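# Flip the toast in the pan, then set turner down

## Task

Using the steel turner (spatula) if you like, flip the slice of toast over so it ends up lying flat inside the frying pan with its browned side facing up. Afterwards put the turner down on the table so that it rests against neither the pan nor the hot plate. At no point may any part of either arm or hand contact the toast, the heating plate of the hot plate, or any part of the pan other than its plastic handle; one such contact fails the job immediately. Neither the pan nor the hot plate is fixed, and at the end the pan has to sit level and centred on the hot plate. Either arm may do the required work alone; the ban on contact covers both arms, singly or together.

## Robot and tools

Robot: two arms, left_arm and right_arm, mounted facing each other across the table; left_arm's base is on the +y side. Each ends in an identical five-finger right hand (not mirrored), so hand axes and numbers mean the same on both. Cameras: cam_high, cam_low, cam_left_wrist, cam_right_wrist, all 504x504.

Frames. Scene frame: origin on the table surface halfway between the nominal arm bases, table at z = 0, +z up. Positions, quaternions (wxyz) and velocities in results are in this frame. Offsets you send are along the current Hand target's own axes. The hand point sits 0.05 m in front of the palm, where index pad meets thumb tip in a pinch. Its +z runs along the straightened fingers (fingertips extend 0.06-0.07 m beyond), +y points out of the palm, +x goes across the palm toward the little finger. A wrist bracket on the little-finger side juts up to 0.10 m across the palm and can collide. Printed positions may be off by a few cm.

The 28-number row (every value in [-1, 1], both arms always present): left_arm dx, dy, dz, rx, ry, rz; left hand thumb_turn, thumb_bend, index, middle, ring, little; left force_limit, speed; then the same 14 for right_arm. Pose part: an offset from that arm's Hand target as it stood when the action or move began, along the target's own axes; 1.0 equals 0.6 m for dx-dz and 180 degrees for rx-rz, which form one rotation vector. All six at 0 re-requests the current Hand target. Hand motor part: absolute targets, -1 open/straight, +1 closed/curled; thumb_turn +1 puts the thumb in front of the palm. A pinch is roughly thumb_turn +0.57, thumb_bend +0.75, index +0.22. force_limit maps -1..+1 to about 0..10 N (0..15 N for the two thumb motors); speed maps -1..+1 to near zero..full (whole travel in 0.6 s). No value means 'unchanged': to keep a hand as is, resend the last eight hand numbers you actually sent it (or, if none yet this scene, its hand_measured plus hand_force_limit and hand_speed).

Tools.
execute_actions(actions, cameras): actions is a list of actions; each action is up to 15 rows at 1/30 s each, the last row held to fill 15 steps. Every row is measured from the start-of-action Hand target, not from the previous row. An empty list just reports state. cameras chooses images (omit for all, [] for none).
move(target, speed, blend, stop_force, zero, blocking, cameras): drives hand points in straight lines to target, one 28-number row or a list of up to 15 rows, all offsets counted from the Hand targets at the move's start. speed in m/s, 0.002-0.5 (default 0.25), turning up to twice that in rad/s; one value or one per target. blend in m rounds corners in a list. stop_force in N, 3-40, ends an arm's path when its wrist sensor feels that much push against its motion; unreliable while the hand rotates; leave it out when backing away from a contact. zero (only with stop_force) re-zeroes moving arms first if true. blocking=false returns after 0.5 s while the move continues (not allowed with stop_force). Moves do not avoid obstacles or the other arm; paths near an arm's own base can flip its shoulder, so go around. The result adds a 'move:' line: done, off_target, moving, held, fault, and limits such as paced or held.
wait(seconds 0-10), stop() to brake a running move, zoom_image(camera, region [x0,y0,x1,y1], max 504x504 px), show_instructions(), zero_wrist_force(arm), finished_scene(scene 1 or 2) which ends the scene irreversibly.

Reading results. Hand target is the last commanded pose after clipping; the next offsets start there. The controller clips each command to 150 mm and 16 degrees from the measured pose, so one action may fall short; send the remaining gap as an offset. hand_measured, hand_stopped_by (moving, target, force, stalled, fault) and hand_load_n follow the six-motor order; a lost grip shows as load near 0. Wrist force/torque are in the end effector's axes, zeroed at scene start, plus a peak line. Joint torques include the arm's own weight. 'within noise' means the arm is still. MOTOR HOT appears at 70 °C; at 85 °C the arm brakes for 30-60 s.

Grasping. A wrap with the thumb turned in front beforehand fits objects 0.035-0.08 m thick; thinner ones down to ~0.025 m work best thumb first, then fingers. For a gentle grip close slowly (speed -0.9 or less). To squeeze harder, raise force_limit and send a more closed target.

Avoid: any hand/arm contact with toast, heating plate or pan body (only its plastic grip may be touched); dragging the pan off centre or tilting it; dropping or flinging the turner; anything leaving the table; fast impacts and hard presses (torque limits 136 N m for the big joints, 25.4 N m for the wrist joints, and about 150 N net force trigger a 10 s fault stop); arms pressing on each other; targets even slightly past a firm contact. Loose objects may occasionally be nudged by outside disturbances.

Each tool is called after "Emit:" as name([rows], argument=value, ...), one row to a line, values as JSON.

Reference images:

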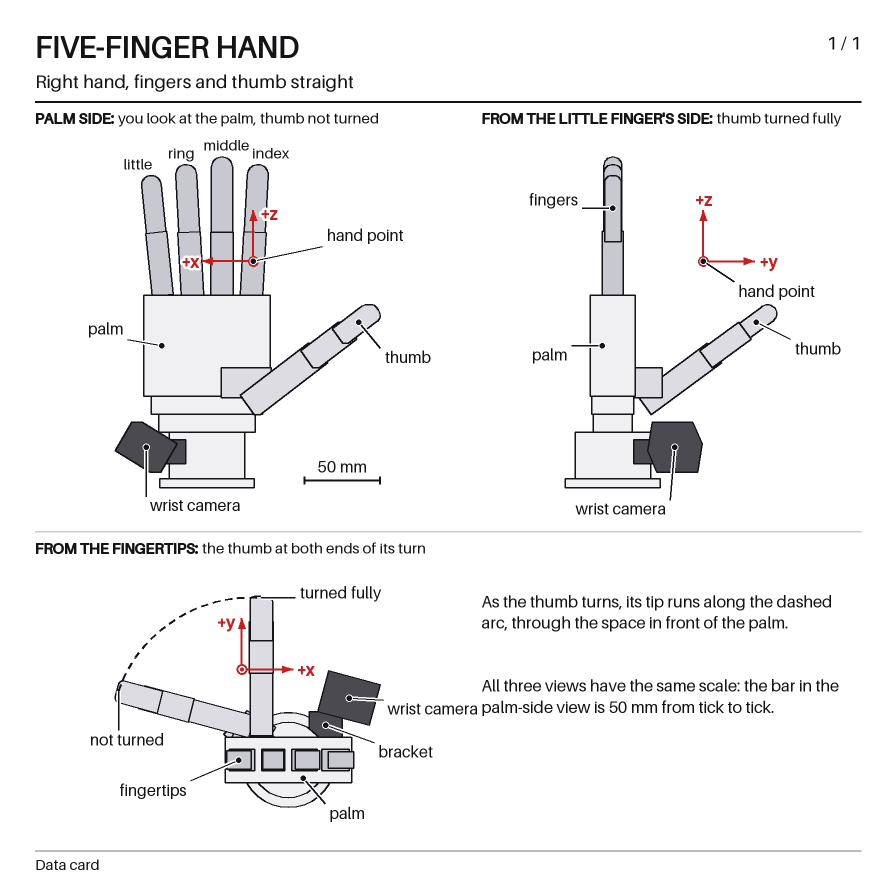

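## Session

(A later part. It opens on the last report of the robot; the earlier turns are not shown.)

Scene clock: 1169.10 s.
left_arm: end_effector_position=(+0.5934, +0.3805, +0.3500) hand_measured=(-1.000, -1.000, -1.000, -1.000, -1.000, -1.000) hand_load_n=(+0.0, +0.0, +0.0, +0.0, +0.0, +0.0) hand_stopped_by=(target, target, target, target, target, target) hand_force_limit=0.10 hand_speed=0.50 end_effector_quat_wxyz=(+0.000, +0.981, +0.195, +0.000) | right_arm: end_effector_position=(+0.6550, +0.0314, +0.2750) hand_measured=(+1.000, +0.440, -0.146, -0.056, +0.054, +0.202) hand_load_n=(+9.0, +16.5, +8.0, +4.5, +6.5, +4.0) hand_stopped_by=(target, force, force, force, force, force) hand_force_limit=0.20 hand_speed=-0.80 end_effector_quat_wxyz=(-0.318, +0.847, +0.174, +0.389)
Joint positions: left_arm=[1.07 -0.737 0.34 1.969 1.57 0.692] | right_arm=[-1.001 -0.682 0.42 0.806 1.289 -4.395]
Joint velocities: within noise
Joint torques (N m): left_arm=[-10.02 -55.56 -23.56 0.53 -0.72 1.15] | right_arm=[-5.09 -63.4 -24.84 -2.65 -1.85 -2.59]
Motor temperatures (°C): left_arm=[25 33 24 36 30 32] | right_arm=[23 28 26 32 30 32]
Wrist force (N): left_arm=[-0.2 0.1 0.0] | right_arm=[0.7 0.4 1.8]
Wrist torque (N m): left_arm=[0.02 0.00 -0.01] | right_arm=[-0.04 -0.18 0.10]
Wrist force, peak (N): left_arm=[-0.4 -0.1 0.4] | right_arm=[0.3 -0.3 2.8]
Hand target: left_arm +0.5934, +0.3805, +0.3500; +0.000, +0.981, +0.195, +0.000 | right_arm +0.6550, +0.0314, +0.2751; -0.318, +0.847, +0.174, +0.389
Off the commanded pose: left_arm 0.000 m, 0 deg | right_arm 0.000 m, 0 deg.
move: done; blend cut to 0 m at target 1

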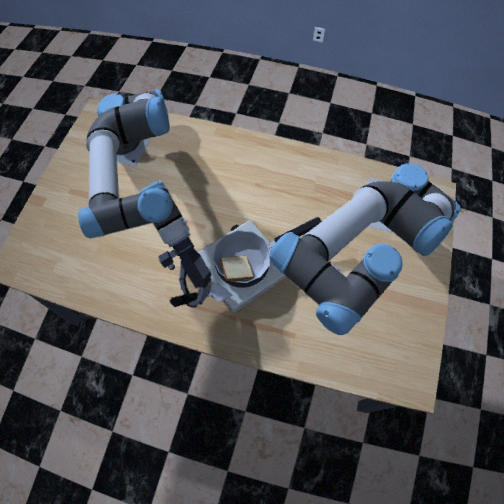

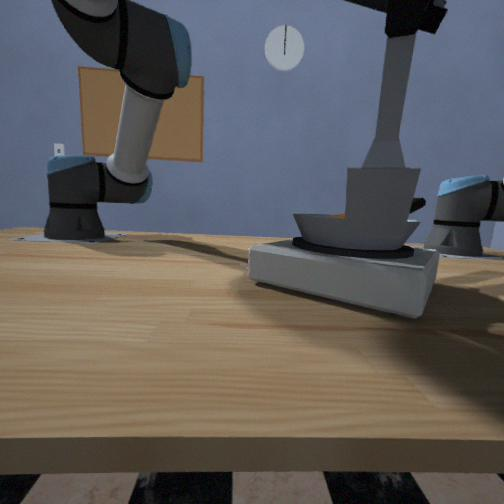

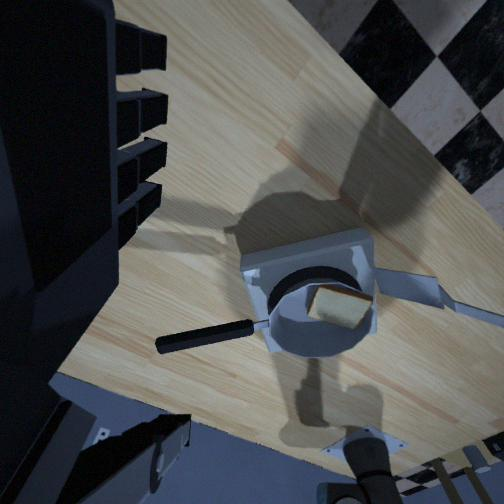

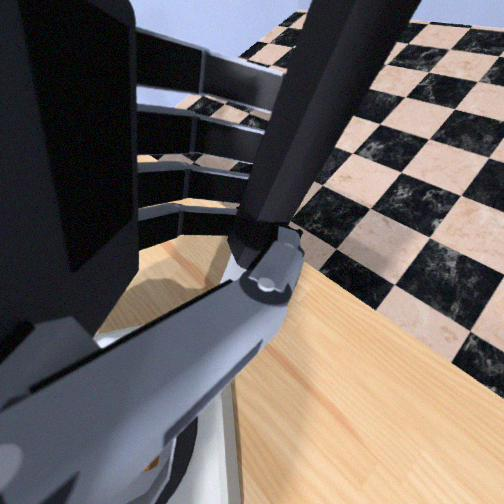

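Emit:
move([
  [0,0,0,0,0,0,-1,-1,-1,-1,-1,-1,0.1,0.5,-0.0270,0.1647,-0.1763,0,0,0,1,0.55,0.5,0.5,0.5,0.5,0.2,-0.8],
  [0,0,0,0,0,0,-1,-1,-1,-1,-1,-1,0.1,0.5,0.0158,-0.1002,-0.3545,-0.0162,0.1075,-0.1988,1,0.55,0.5,0.5,0.5,0.5,0.2,-0.8],
  [0,0,0,0,0,0,-1,-1,-1,-1,-1,-1,0.1,0.5,0,-0.3257,-0.0770,-0.0162,0.1075,-0.1988,1,0.55,0.5,0.5,0.5,0.5,0.2,-0.8],
], speed=0.12, blend=0.02)

Emit:
zoom_image(camera="cam_low", region=[280, 130, 440, 270])

Emit:
zoom_image(camera="cam_left_wrist", region=[260, 240, 420, 400])

Emit:
zoom_image(camera="cam_high", region=[190, 210, 290, 310])

Scene clock: 1421.67 s.
left_arm: end_effector_position=(+0.5934, +0.3805, +0.3500) hand_measured=(-1.000, -1.000, -1.000, -1.000, -1.000, -1.000) hand_load_n=(+0.0, +0.0, +0.0, +0.0, +0.0, +0.0) hand_stopped_by=(target, target, target, target, target, target) hand_force_limit=0.10 hand_speed=0.50 end_effector_quat_wxyz=(+0.000, +0.981, +0.195, +0.000) | right_arm: end_effector_position=(+0.5239, +0.1445, +0.3768) hand_measured=(+1.000, +0.440, -0.146, -0.056, +0.054, +0.202) hand_load_n=(+9.0, +16.0, +8.0, +4.5, +6.5, +4.5) hand_stopped_by=(target, force, force, force, force, force) hand_force_limit=0.20 hand_speed=-0.80 end_effector_quat_wxyz=(-0.187, +0.685, +0.360, +0.606)
Joint positions: left_arm=[1.07 -0.737 0.34 1.969 1.57 0.692] | right_arm=[-0.665 -0.92 0.812 0.306 1.684 -4.875]
Joint velocities: within noise
Joint torques (N m): left_arm=[-9.51 -55.14 -23.52 0.74 -0.96 0.94] | right_arm=[-5.11 -43.88 -33.09 -3.72 -1.48 -1.35]
Motor temperatures (°C): left_arm=[25 34 24 35 30 32] | right_arm=[23 29 27 32 30 32]
Wrist force (N): left_arm=[-0.1 -0.4 0.2] | right_arm=[0.2 0.4 2.0]
Wrist torque (N m): left_arm=[-0.08 -0.01 -0.01] | right_arm=[0.02 -0.14 0.13]
Wrist force, peak (N): left_arm=[-0.6 -0.4 -0.2] | right_arm=[0.3 -0.7 3.0]
Hand target: left_arm +0.5934, +0.3805, +0.3500; +0.000, +0.981, +0.195, +0.000 | right_arm +0.5239, +0.1445, +0.3768; -0.186, +0.685, +0.360, +0.606
Off the commanded pose: left_arm 0.000 m, 0 deg | right_arm 0.000 m, 0 deg.
move: done; blend cut to 0 m at target 1

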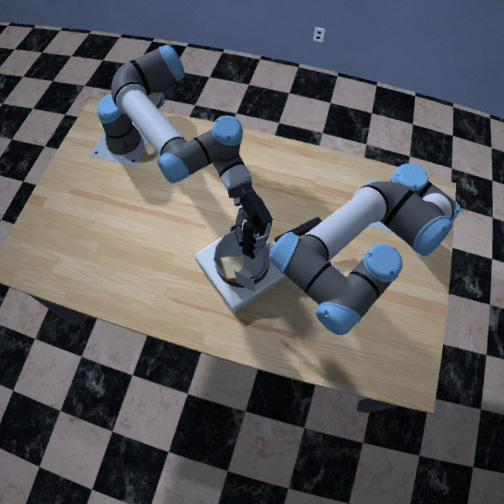

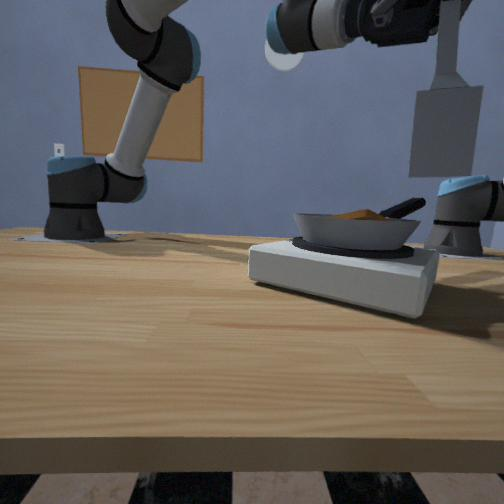

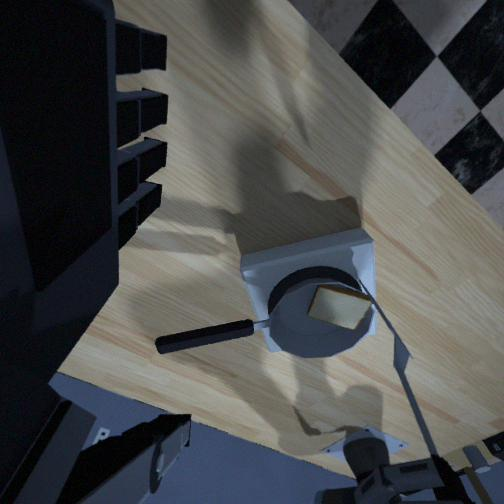

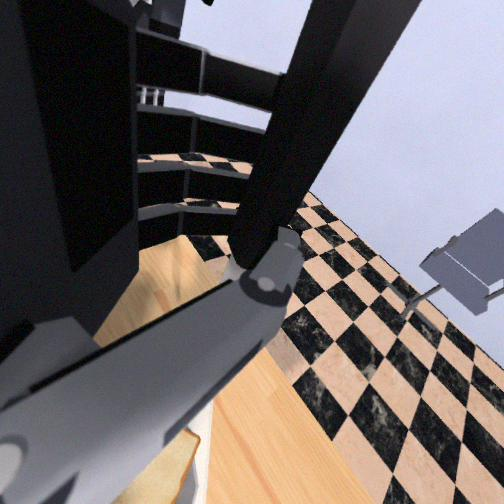

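Scaled by 3.150.

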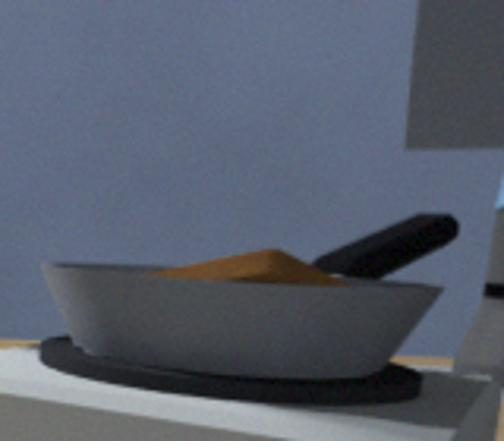

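Scaled by 3.150.

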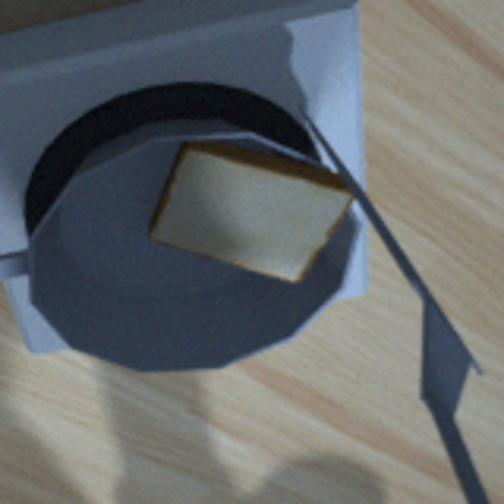

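Scaled by 5.040.

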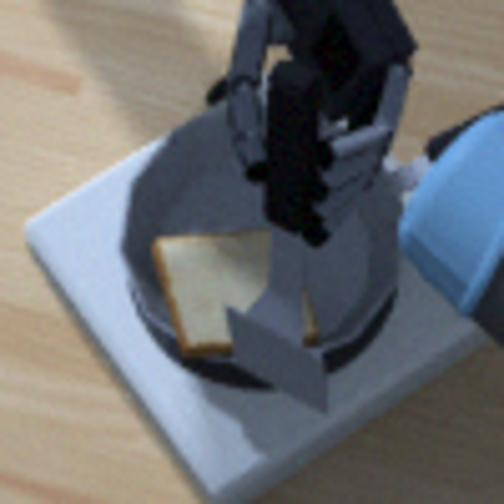

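Emit:
move(target=[0,0,0,0,0,0,-1,-1,-1,-1,-1,-1,0.1,0.5,-0.0772,-0.0143,0.0157,0,0,0,1,0.55,0.5,0.5,0.5,0.5,0.2,-0.8], speed=0.05, stop_force=4)

Emit:
zoom_image(camera="cam_low", region=[280, 130, 440, 270])

Emit:
zoom_image(camera="cam_left_wrist", region=[290, 240, 410, 360])

Emit:
zoom_image(camera="cam_high", region=[210, 240, 270, 300])

Scene clock: 1452.57 s.
left_arm: end_effector_position=(+0.5934, +0.3805, +0.3500) hand_measured=(-1.000, -1.000, -1.000, -1.000, -1.000, -1.000) hand_load_n=(+0.0, +0.0, +0.0, +0.0, +0.0, +0.0) hand_stopped_by=(target, target, target, target, target, target) hand_force_limit=0.10 hand_speed=0.50 end_effector_quat_wxyz=(+0.000, +0.981, +0.195, +0.000) | right_arm: end_effector_position=(+0.5240, +0.1444, +0.3288) hand_measured=(+1.000, +0.440, -0.146, -0.056, +0.054, +0.202) hand_load_n=(+9.0, +16.0, +8.0, +4.5, +6.5, +4.5) hand_stopped_by=(target, force, force, force, force, force) hand_force_limit=0.20 hand_speed=-0.80 end_effector_quat_wxyz=(-0.186, +0.685, +0.360, +0.606)
Joint positions: left_arm=[1.07 -0.737 0.34 1.969 1.57 0.692] | right_arm=[-0.665 -0.926 0.946 0.179 1.684 -4.875]
Joint velocities: within noise
Joint torques (N m): left_arm=[-10.12 -54.79 -24.08 0.53 -0.98 1.08] | right_arm=[-6.82 -35.37 -33.51 0.89 -1.63 -2.42]
Motor temperatures (°C): left_arm=[25 34 24 35 30 32] | right_arm=[23 29 27 32 30 32]
Wrist force (N): left_arm=[0.0 -0.2 0.0] | right_arm=[0.1 0.5 2.2]
Wrist torque (N m): left_arm=[-0.03 -0.02 0.00] | right_arm=[0.03 -0.12 0.12]
Wrist force, peak (N): left_arm=[-0.7 -0.3 0.0] | right_arm=[0.3 0.3 2.4]
Hand target: left_arm +0.5934, +0.3805, +0.3500; +0.000, +0.981, +0.195, +0.000 | right_arm +0.5240, +0.1444, +0.3288; -0.186, +0.685, +0.360, +0.606
Off the commanded pose: left_arm 0.000 m, 0 deg | right_arm 0.000 m, 0 deg.
move: done

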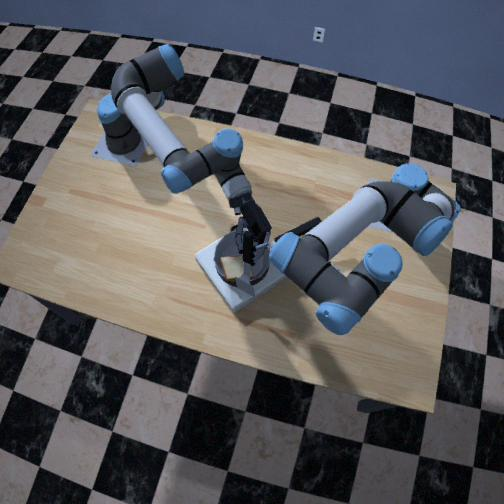

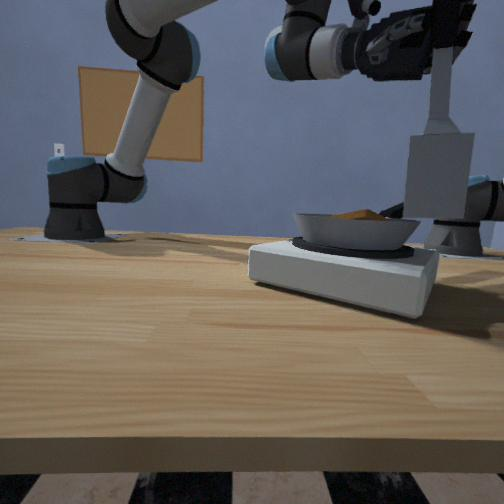

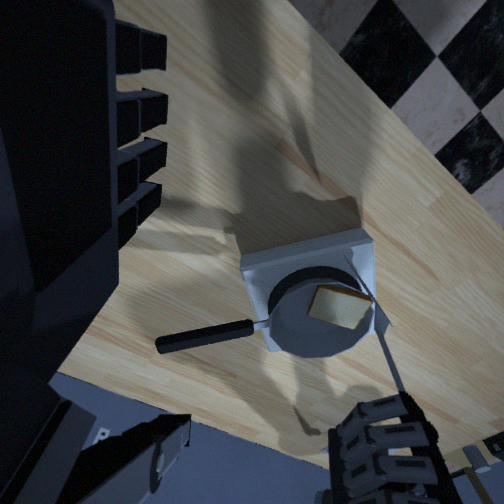

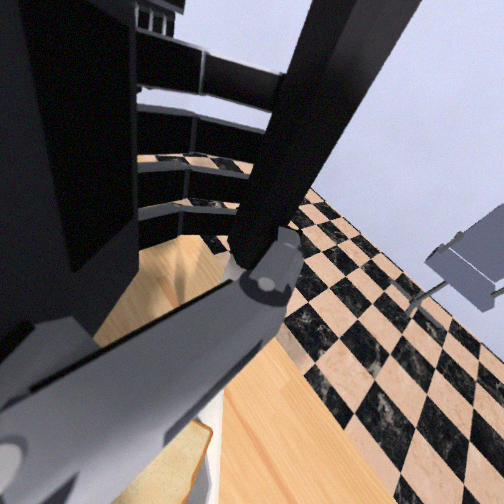

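Scaled by 3.150.

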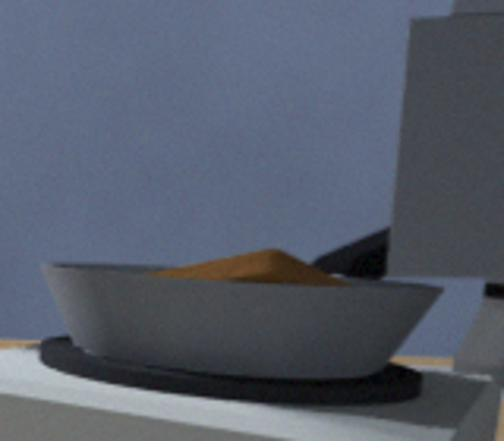

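Scaled by 4.200.

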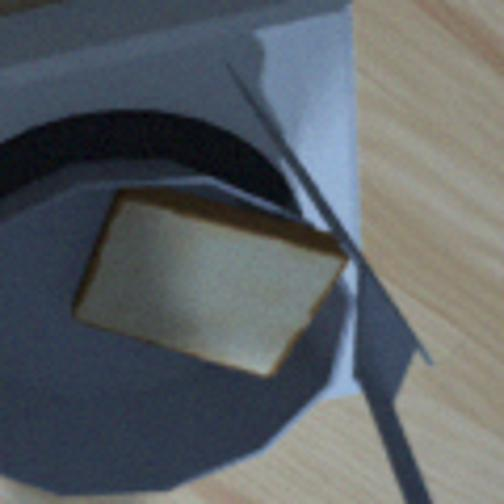

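Scaled by 8.400.

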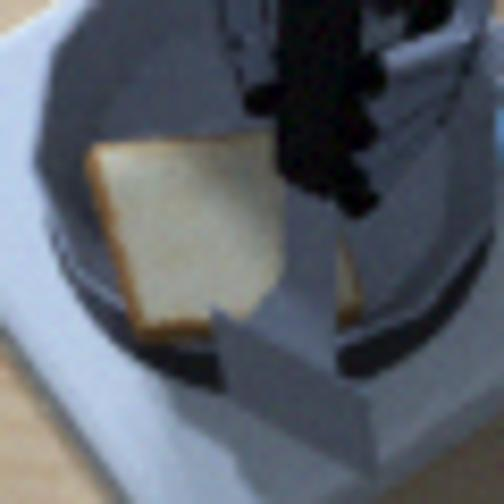

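Emit:
move([
  [0,0,0,0,0,0,-1,-1,-1,-1,-1,-1,0.1,0.5,0.0028,-0.0140,-0.0070,0,0,0,1,0.55,0.5,0.5,0.5,0.5,0.2,-0.8],
  [0,0,0,0,0,0,-1,-1,-1,-1,-1,-1,0.1,0.5,-0.0035,-0.0044,-0.0292,0,0,0,1,0.55,0.5,0.5,0.5,0.5,0.2,-0.8],
], speed=0.02, cameras=["cam_low", "cam_left_wrist", "cam_high"])

Emit:
zoom_image(camera="cam_low", region=[280, 130, 440, 270])

Emit:
zoom_image(camera="cam_left_wrist", region=[290, 240, 410, 360])

Emit:
zoom_image(camera="cam_high", region=[210, 240, 270, 300])

Scene clock: 1480.57 s.
left_arm: end_effector_position=(+0.5934, +0.3805, +0.3500) hand_measured=(-1.000, -1.000, -1.000, -1.000, -1.000, -1.000) hand_load_n=(+0.0, +0.0, +0.0, +0.0, +0.0, +0.0) hand_stopped_by=(target, target, target, target, target, target) hand_force_limit=0.10 hand_speed=0.50 end_effector_quat_wxyz=(+0.000, +0.981, +0.195, +0.000) | right_arm: end_effector_position=(+0.5099, +0.1335, +0.3299) hand_measured=(+1.000, +0.440, -0.146, -0.056, +0.054, +0.202) hand_load_n=(+9.0, +16.0, +8.0, +4.0, +6.5, +4.5) hand_stopped_by=(target, force, force, force, force, force) hand_force_limit=0.20 hand_speed=-0.80 end_effector_quat_wxyz=(-0.187, +0.685, +0.360, +0.606)
Joint positions: left_arm=[1.07 -0.737 0.34 1.969 1.57 0.692] | right_arm=[-0.658 -0.973 1.019 0.152 1.691 -4.873]
Joint velocities: within noise
Joint torques (N m): left_arm=[-10.33 -56.01 -23.45 0.58 -0.86 0.9] | right_arm=[1.29 -34.22 -30.82 0.72 -0.3 -2.46]
Motor temperatures (°C): left_arm=[25 34 24 35 30 32] | right_arm=[23 29 27 32 30 32]
Wrist force (N): left_arm=[-0.1 0.0 0.1] | right_arm=[0.2 0.4 2.1]
Wrist torque (N m): left_arm=[0.00 -0.01 0.00] | right_arm=[0.02 -0.14 0.13]
Wrist force, peak (N): left_arm=[-0.4 -0.5 -0.1] | right_arm=[-0.1 0.6 2.4]
Hand target: left_arm +0.5934, +0.3805, +0.3500; +0.000, +0.981, +0.195, +0.000 | right_arm +0.5099, +0.1335, +0.3297; -0.186, +0.685, +0.360, +0.606
Off the commanded pose: left_arm 0.000 m, 0 deg | right_arm 0.000 m, 0 deg.
move: done
Images, in order (width x height): cam_high 504x504, cam_low 504x504, cam_left_wrist 504x504.

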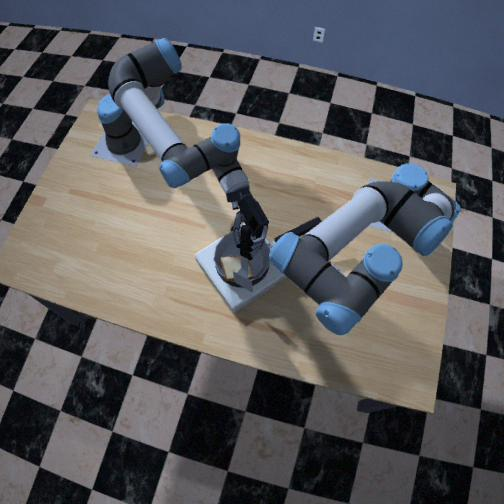

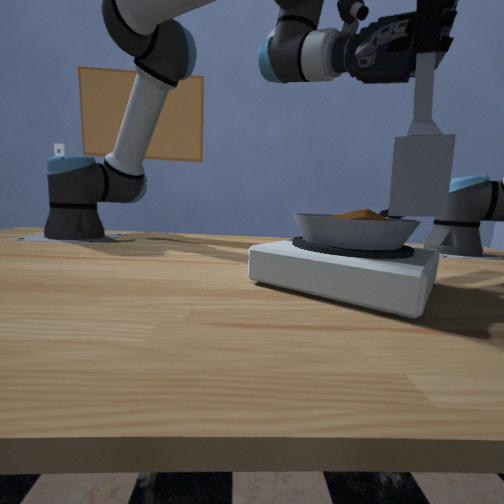

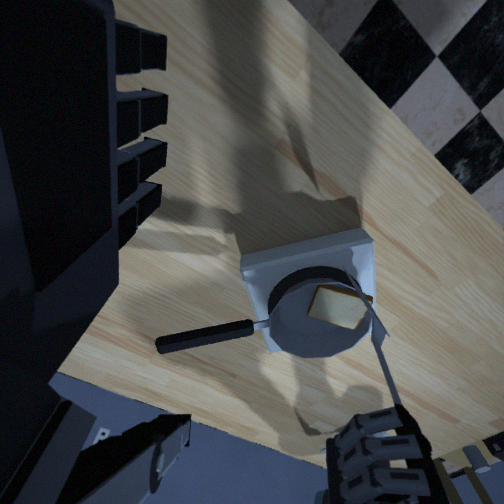

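Scaled by 3.150.

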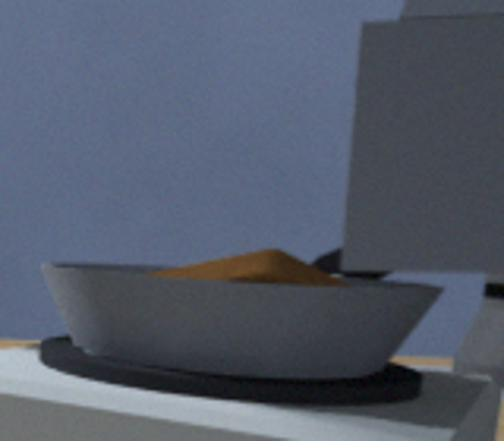

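Scaled by 4.200.

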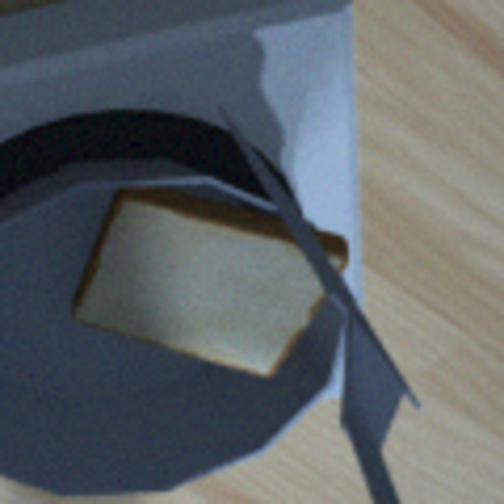

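Scaled by 8.400.

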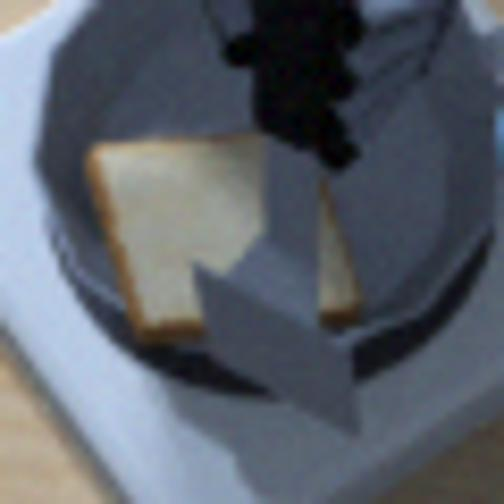

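Emit:
move([
  [0,0,0,0,0,0,-1,-1,-1,-1,-1,-1,0.1,0.5,-0.0032,-0.0006,0.0007,0,0,0,1,0.55,0.5,0.5,0.5,0.5,0.2,-0.8],
  [0,0,0,0,0,0,-1,-1,-1,-1,-1,-1,0.1,0.5,-0.0095,0.0090,-0.0215,0,0,0,1,0.55,0.5,0.5,0.5,0.5,0.2,-0.8],
], speed=0.015, stop_force=3, cameras=["cam_low", "cam_left_wrist", "cam_high"])

Emit:
zoom_image(camera="cam_low", region=[280, 130, 440, 270])

Emit:
zoom_image(camera="cam_left_wrist", region=[290, 240, 410, 360])

Emit:
zoom_image(camera="cam_high", region=[210, 240, 270, 300])

Scene clock: 1498.70 s.
left_arm: end_effector_position=(+0.5934, +0.3805, +0.3500) hand_measured=(-1.000, -1.000, -1.000, -1.000, -1.000, -1.000) hand_load_n=(+0.0, +0.0, +0.0, +0.0, +0.0, +0.0) hand_stopped_by=(target, target, target, target, target, target) hand_force_limit=0.10 hand_speed=0.50 end_effector_quat_wxyz=(+0.000, +0.981, +0.195, +0.000) | right_arm: end_effector_position=(+0.5048, +0.1195, +0.3277) hand_measured=(+1.000, +0.440, -0.146, -0.056, +0.054, +0.202) hand_load_n=(+9.0, +16.5, +8.0, +4.0, +6.5, +4.5) hand_stopped_by=(target, force, force, force, force, force) hand_force_limit=0.20 hand_speed=-0.80 end_effector_quat_wxyz=(-0.186, +0.685, +0.360, +0.606)
Joint positions: left_arm=[1.07 -0.737 0.34 1.969 1.57 0.692] | right_arm=[-0.666 -1.013 1.089 0.123 1.683 -4.875]
Joint velocities: within noise
Joint torques (N m): left_arm=[-9.38 -55.23 -22.38 0.75 -1.1 0.98] | right_arm=[7.17 -31.72 -32.79 1.07 1.6 -1.61]
Motor temperatures (°C): left_arm=[25 34 24 35 30 32] | right_arm=[23 29 27 32 30 32]
Wrist force (N): left_arm=[0.0 0.0 -0.1] | right_arm=[-0.2 0.4 2.2]
Wrist torque (N m): left_arm=[0.00 -0.02 0.01] | right_arm=[0.01 -0.10 0.11]
Wrist force, peak (N): left_arm=[-0.2 -0.6 -0.2] | right_arm=[0.2 0.8 2.5]
Hand target: left_arm +0.5934, +0.3805, +0.3500; +0.000, +0.981, +0.195, +0.000 | right_arm +0.5047, +0.1195, +0.3277; -0.186, +0.685, +0.360, +0.606
Off the commanded pose: left_arm 0.000 m, 0 deg | right_arm 0.000 m, 0 deg.
move: done
Images, in order (width x height): cam_high 504x504, cam_low 504x504, cam_left_wrist 504x504.

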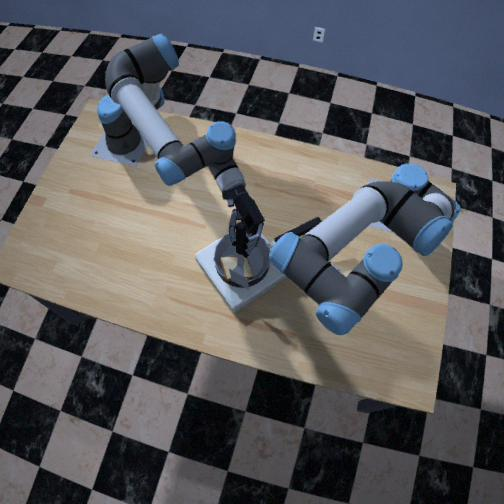

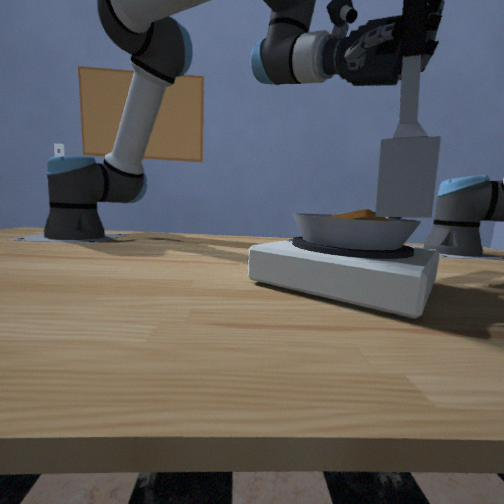

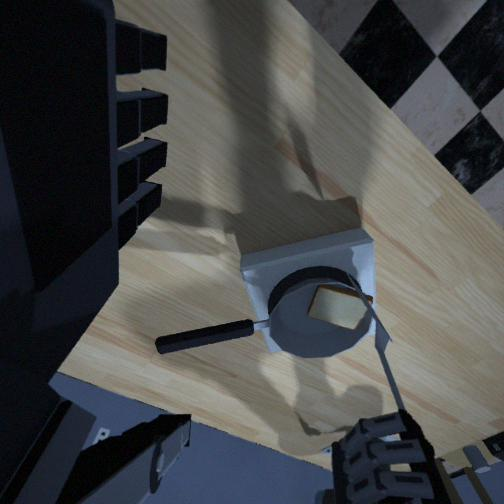

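Scaled by 3.150.

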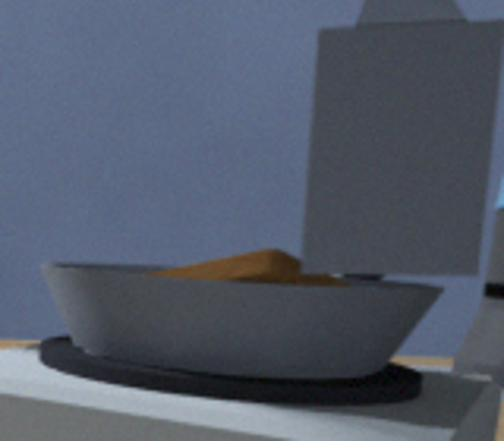

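Scaled by 4.200.

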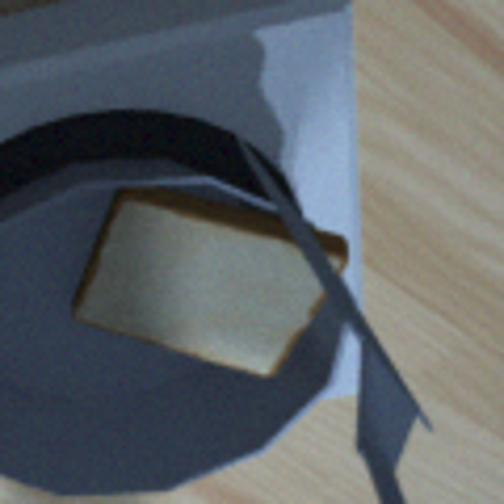

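Scaled by 8.400.

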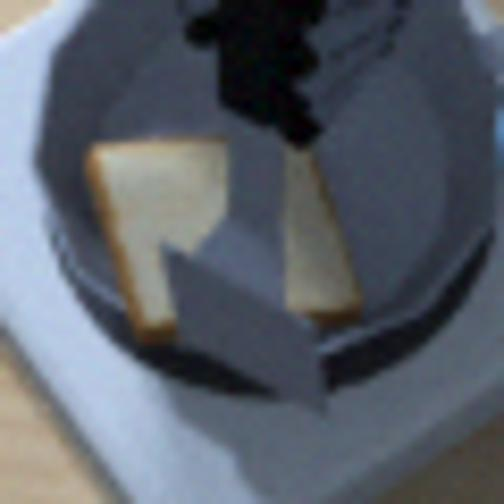

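Emit:
move(target=[0,0,0,0,0,0,-1,-1,-1,-1,-1,-1,0.1,0.5,-0.0042,0.0064,-0.0148,0,0,0,1,0.55,0.5,0.5,0.5,0.5,0.2,-0.8], speed=0.01, stop_force=3, cameras=["cam_low", "cam_left_wrist", "cam_high"])

Emit:
zoom_image(camera="cam_low", region=[320, 180, 400, 250])

Emit:
zoom_image(camera="cam_left_wrist", region=[290, 240, 410, 360])

Emit:
zoom_image(camera="cam_high", region=[210, 240, 270, 300])

Scene clock: 1509.53 s.
left_arm: end_effector_position=(+0.5934, +0.3805, +0.3500) hand_measured=(-1.000, -1.000, -1.000, -1.000, -1.000, -1.000) hand_load_n=(+0.0, +0.0, +0.0, +0.0, +0.0, +0.0) hand_stopped_by=(target, target, target, target, target, target) hand_force_limit=0.10 hand_speed=0.50 end_effector_quat_wxyz=(+0.000, +0.981, +0.195, +0.000) | right_arm: end_effector_position=(+0.5013, +0.1101, +0.3278) hand_measured=(+1.000, +0.440, -0.146, -0.056, +0.054, +0.202) hand_load_n=(+9.0, +16.0, +8.0, +4.5, +6.5, +4.5) hand_stopped_by=(target, force, force, force, force, force) hand_force_limit=0.20 hand_speed=-0.80 end_effector_quat_wxyz=(-0.186, +0.685, +0.360, +0.606)
Joint positions: left_arm=[1.07 -0.737 0.34 1.969 1.57 0.692] | right_arm=[-0.672 -1.04 1.131 0.108 1.678 -4.876]
Joint velocities: within noise
Joint torques (N m): left_arm=[-9.07 -55.93 -21.66 0.89 -1.03 1.1] | right_arm=[6.99 -31.45 -32.88 1.27 1.59 -1.93]
Motor temperatures (°C): left_arm=[25 34 24 35 30 32] | right_arm=[23 29 27 32 30 32]
Wrist force (N): left_arm=[-0.1 0.0 0.0] | right_arm=[0.3 0.7 2.1]
Wrist torque (N m): left_arm=[-0.01 -0.01 -0.01] | right_arm=[0.07 -0.16 0.14]
Wrist force, peak (N): left_arm=[-0.3 -0.3 -0.4] | right_arm=[0.3 0.8 2.4]
Hand target: left_arm +0.5934, +0.3805, +0.3500; +0.000, +0.981, +0.195, +0.000 | right_arm +0.5013, +0.1101, +0.3278; -0.186, +0.685, +0.360, +0.606
Off the commanded pose: left_arm 0.000 m, 0 deg | right_arm 0.000 m, 0 deg.
move: done
Images, in order (width x height): cam_high 504x504, cam_low 504x504, cam_left_wrist 504x504.

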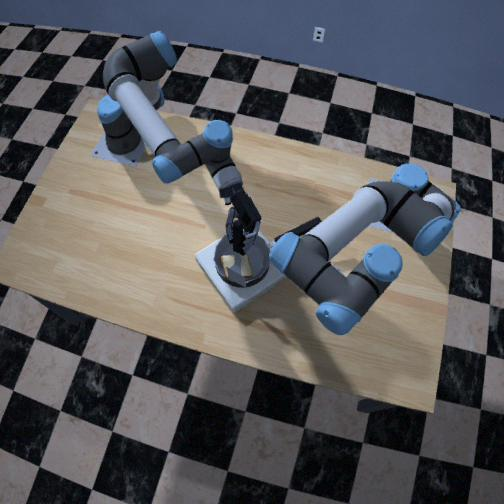

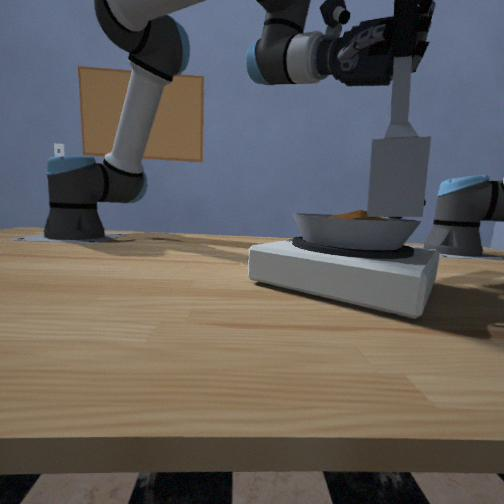

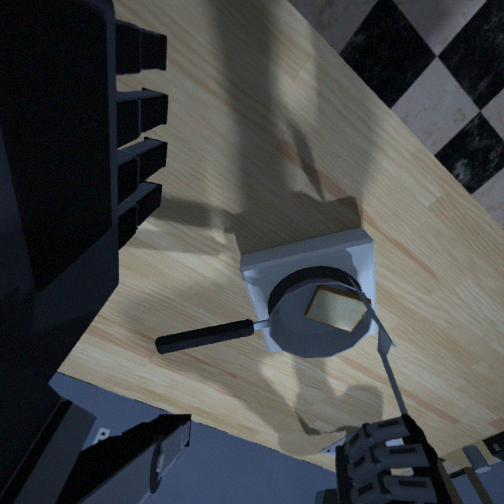

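Scaled by 6.300.

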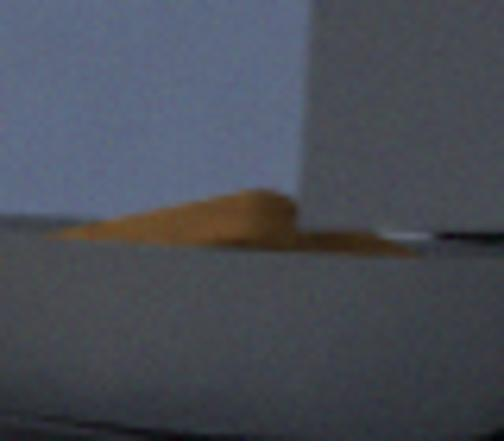

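Scaled by 4.200.

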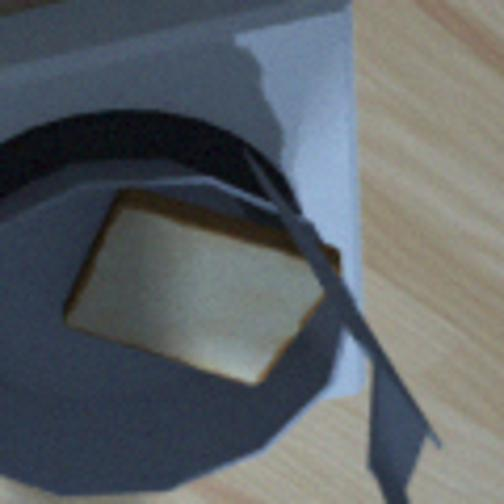

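Scaled by 8.400.

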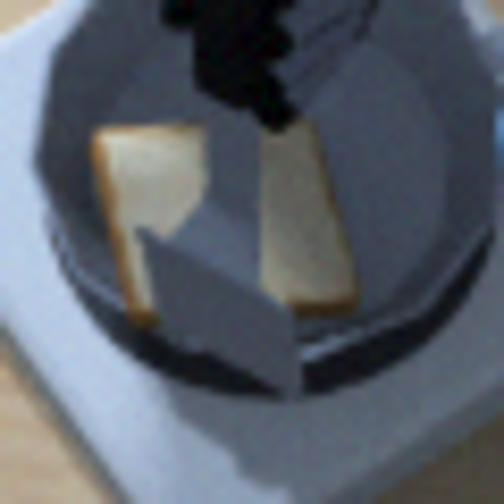

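Emit:
move([
  [0,0,0,0,0,0,-1,-1,-1,-1,-1,-1,0.1,0.5,0.0063,-0.0096,0.0222,0,0,0,1,0.55,0.5,0.5,0.5,0.5,0.2,-0.8],
  [0,0,0,0,0,0,-1,-1,-1,-1,-1,-1,0.1,0.5,0.1189,0.0113,-0.0007,0,0,0,1,0.55,0.5,0.5,0.5,0.5,0.2,-0.8],
  [0,0,0,0,0,0,-1,-1,-1,-1,-1,-1,0.1,0.5,0.1555,-0.3477,-0.1671,0.3216,0.0596,-0.0655,1,0.55,0.5,0.5,0.5,0.5,0.2,-0.8],
], speed=[0.02, 0.1, 0.12])

Emit:
zoom_image(camera="cam_low", region=[280, 130, 440, 270])

Emit:
zoom_image(camera="cam_left_wrist", region=[140, 200, 400, 460])

Emit:
zoom_image(camera="cam_high", region=[190, 190, 310, 310])

Scene clock: 1649.27 s.
left_arm: end_effector_position=(+0.5934, +0.3805, +0.3500) hand_measured=(-1.000, -1.000, -1.000, -1.000, -1.000, -1.000) hand_load_n=(+0.0, +0.0, +0.0, +0.0, +0.0, +0.0) hand_stopped_by=(target, target, target, target, target, target) hand_force_limit=0.10 hand_speed=0.50 end_effector_quat_wxyz=(+0.000, +0.981, +0.195, +0.000) | right_arm: end_effector_position=(+0.2824, +0.2059, +0.3996) hand_measured=(+1.000, +0.440, -0.146, -0.056, +0.054, +0.202) hand_load_n=(+9.0, +16.0, +8.5, +4.5, +6.5, +4.5) hand_stopped_by=(target, force, force, force, force, force) hand_force_limit=0.20 hand_speed=-0.80 end_effector_quat_wxyz=(-0.464, +0.413, +0.654, +0.431)
Joint positions: left_arm=[1.07 -0.737 0.34 1.969 1.57 0.692] | right_arm=[-0.702 -1.082 1.021 0.404 0.63 -5.177]
Joint velocities: within noise
Joint torques (N m): left_arm=[-10.42 -54.84 -23.89 0.66 -1.02 0.94] | right_arm=[-4.11 -56.12 -11.29 -2.88 -1 2.4]
Motor temperatures (°C): left_arm=[25 34 24 35 30 32] | right_arm=[23 29 27 32 30 32]
Wrist force (N): left_arm=[0.0 -0.1 -0.2] | right_arm=[0.0 0.6 2.4]
Wrist torque (N m): left_arm=[-0.01 -0.02 0.01] | right_arm=[0.02 -0.10 0.11]
Wrist force, peak (N): left_arm=[-0.4 -0.3 0.4] | right_arm=[-1.4 0.1 2.5]
Hand target: left_arm +0.5934, +0.3805, +0.3500; +0.000, +0.981, +0.195, +0.000 | right_arm +0.2824, +0.2058, +0.3997; -0.464, +0.413, +0.654, +0.431
Off the commanded pose: left_arm 0.000 m, 0 deg | right_arm 0.000 m, 0 deg.
move: done

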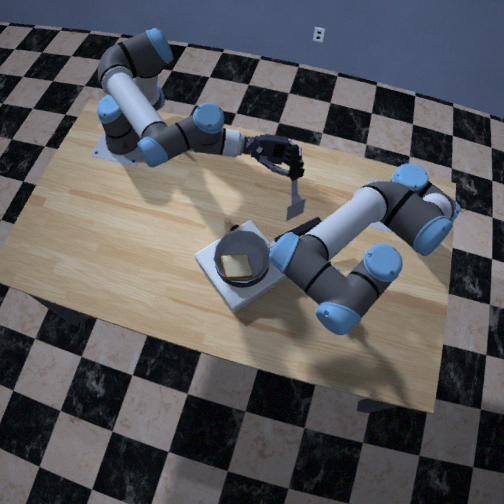

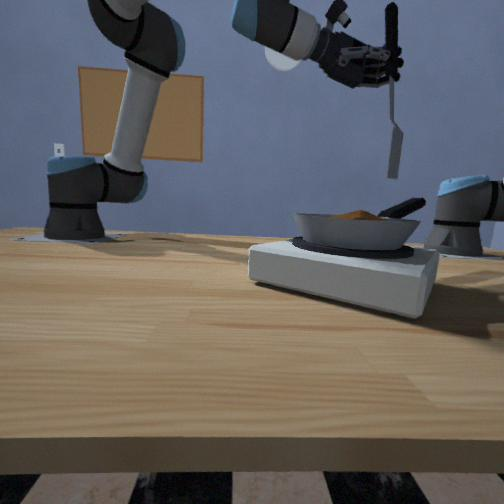

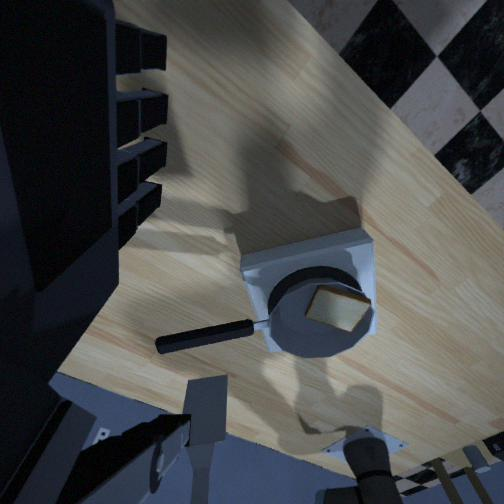

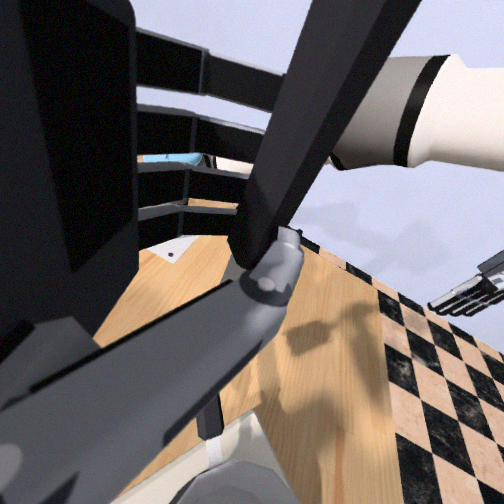

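Scaled by 3.150.

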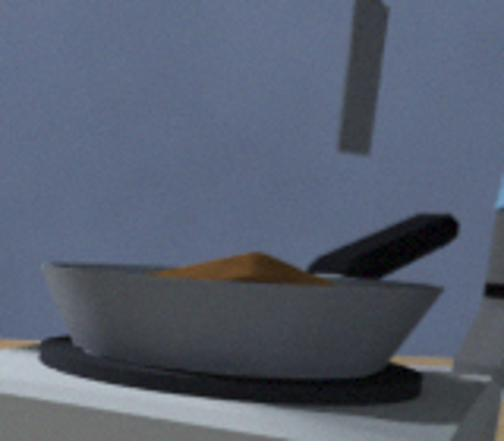

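Scaled by 1.938.

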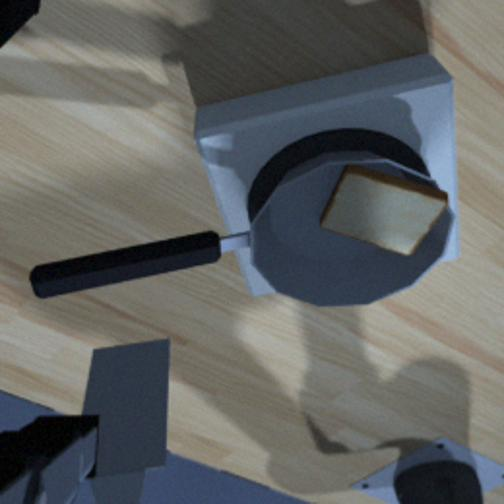

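Scaled by 4.200.

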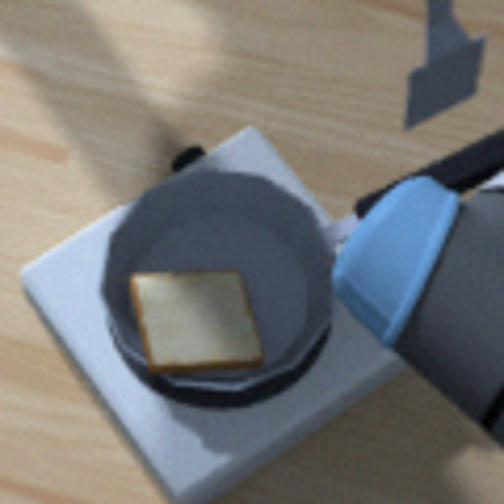

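Emit:
move([
  [0,0,0,0,0,0,-1,-1,-1,-1,-1,-1,0.1,0.5,-0.1330,-0.0246,0.0271,0,0,0,1,0.55,0.5,0.5,0.5,0.5,0.2,-0.8],
  [0,0,0,0,0,0,-1,-1,-1,-1,-1,-1,0.1,0.5,-0.1347,-0.0065,0.0355,0,0,0,1,0.55,0.5,0.5,0.5,0.5,0.2,-0.8],
], speed=[0.1,0.02], stop_force=3, cameras=["cam_low", "cam_left_wrist", "cam_high"])

Emit:
zoom_image(camera="cam_low", region=[280, 130, 440, 270])

Emit:
zoom_image(camera="cam_left_wrist", region=[140, 220, 400, 480])

Scene clock: 1673.60 s.
left_arm: end_effector_position=(+0.5934, +0.3805, +0.3500) hand_measured=(-1.000, -1.000, -1.000, -1.000, -1.000, -1.000) hand_load_n=(+0.0, +0.0, +0.0, +0.0, +0.0, +0.0) hand_stopped_by=(target, target, target, target, target, target) hand_force_limit=0.10 hand_speed=0.50 end_effector_quat_wxyz=(+0.000, +0.981, +0.195, +0.000) | right_arm: end_effector_position=(+0.2917, +0.2135, +0.3169) hand_measured=(+1.000, +0.440, -0.146, -0.056, +0.054, +0.202) hand_load_n=(+9.0, +15.5, +8.5, +4.5, +7.0, +5.0) hand_stopped_by=(target, force, force, force, force, force) hand_force_limit=0.20 hand_speed=-0.80 end_effector_quat_wxyz=(-0.464, +0.413, +0.654, +0.431)
Joint positions: left_arm=[1.07 -0.737 0.34 1.969 1.57 0.692] | right_arm=[-0.705 -1.045 1.175 0.214 0.627 -5.179]
Joint velocities: within noise
Joint torques (N m): left_arm=[-9.08 -54.64 -23.99 0.9 -0.86 0.89] | right_arm=[7.08 -57.32 -12.03 -3.15 1.16 -1.53]
Motor temperatures (°C): left_arm=[25 34 24 35 30 32] | right_arm=[23 29 27 32 30 32]
Wrist force (N): left_arm=[0.0 -0.1 -0.2] | right_arm=[0.0 -0.1 2.2]
Wrist torque (N m): left_arm=[0.01 0.00 0.00] | right_arm=[0.04 -0.19 0.26]
Wrist force, peak (N): left_arm=[-0.4 -0.5 -0.1] | right_arm=[-0.3 0.4 2.6]
Hand target: left_arm +0.5934, +0.3805, +0.3500; +0.000, +0.981, +0.195, +0.000 | right_arm +0.2917, +0.2135, +0.3169; -0.464, +0.413, +0.654, +0.431
Off the commanded pose: left_arm 0.000 m, 0 deg | right_arm 0.000 m, 0 deg.
move: done
Images, in order (width x height): cam_high 504x504, cam_low 504x504, cam_left_wrist 504x504.

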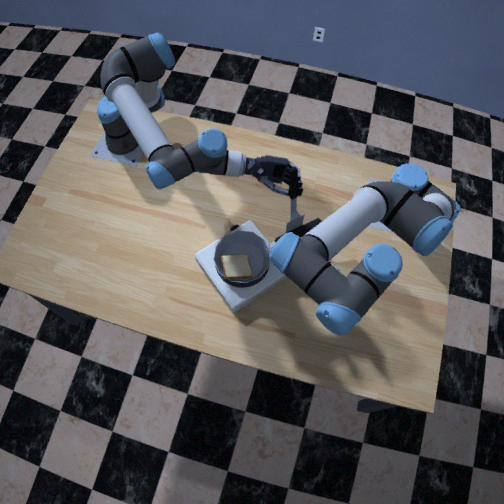

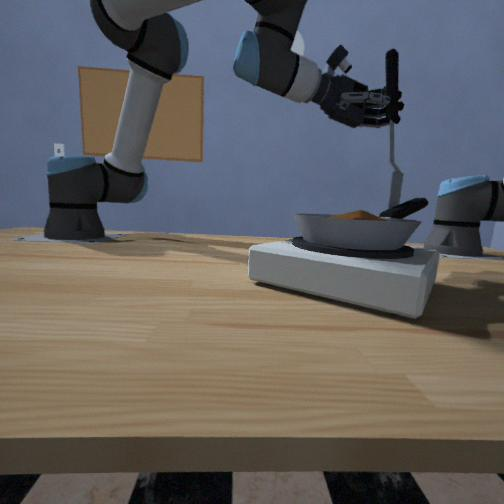

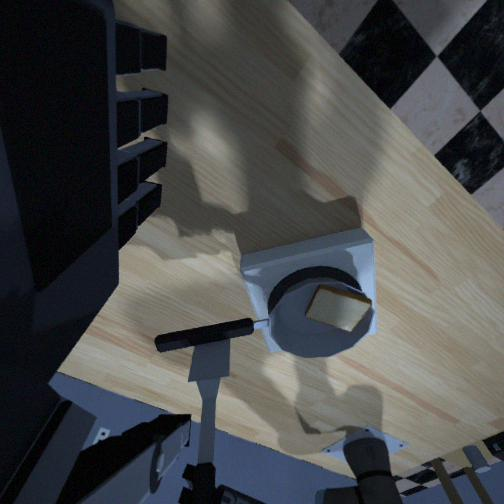

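Scaled by 3.150.

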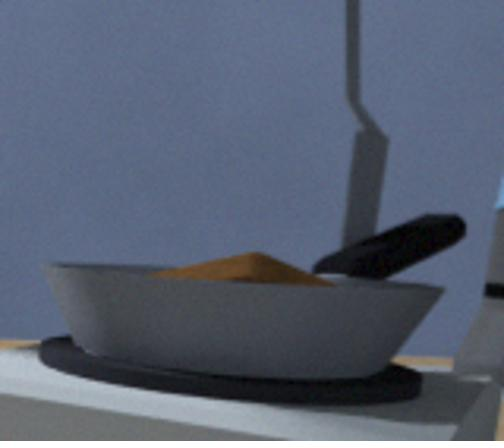

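Scaled by 1.938.

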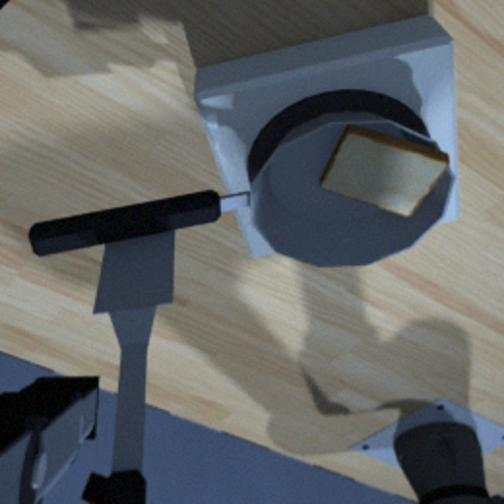

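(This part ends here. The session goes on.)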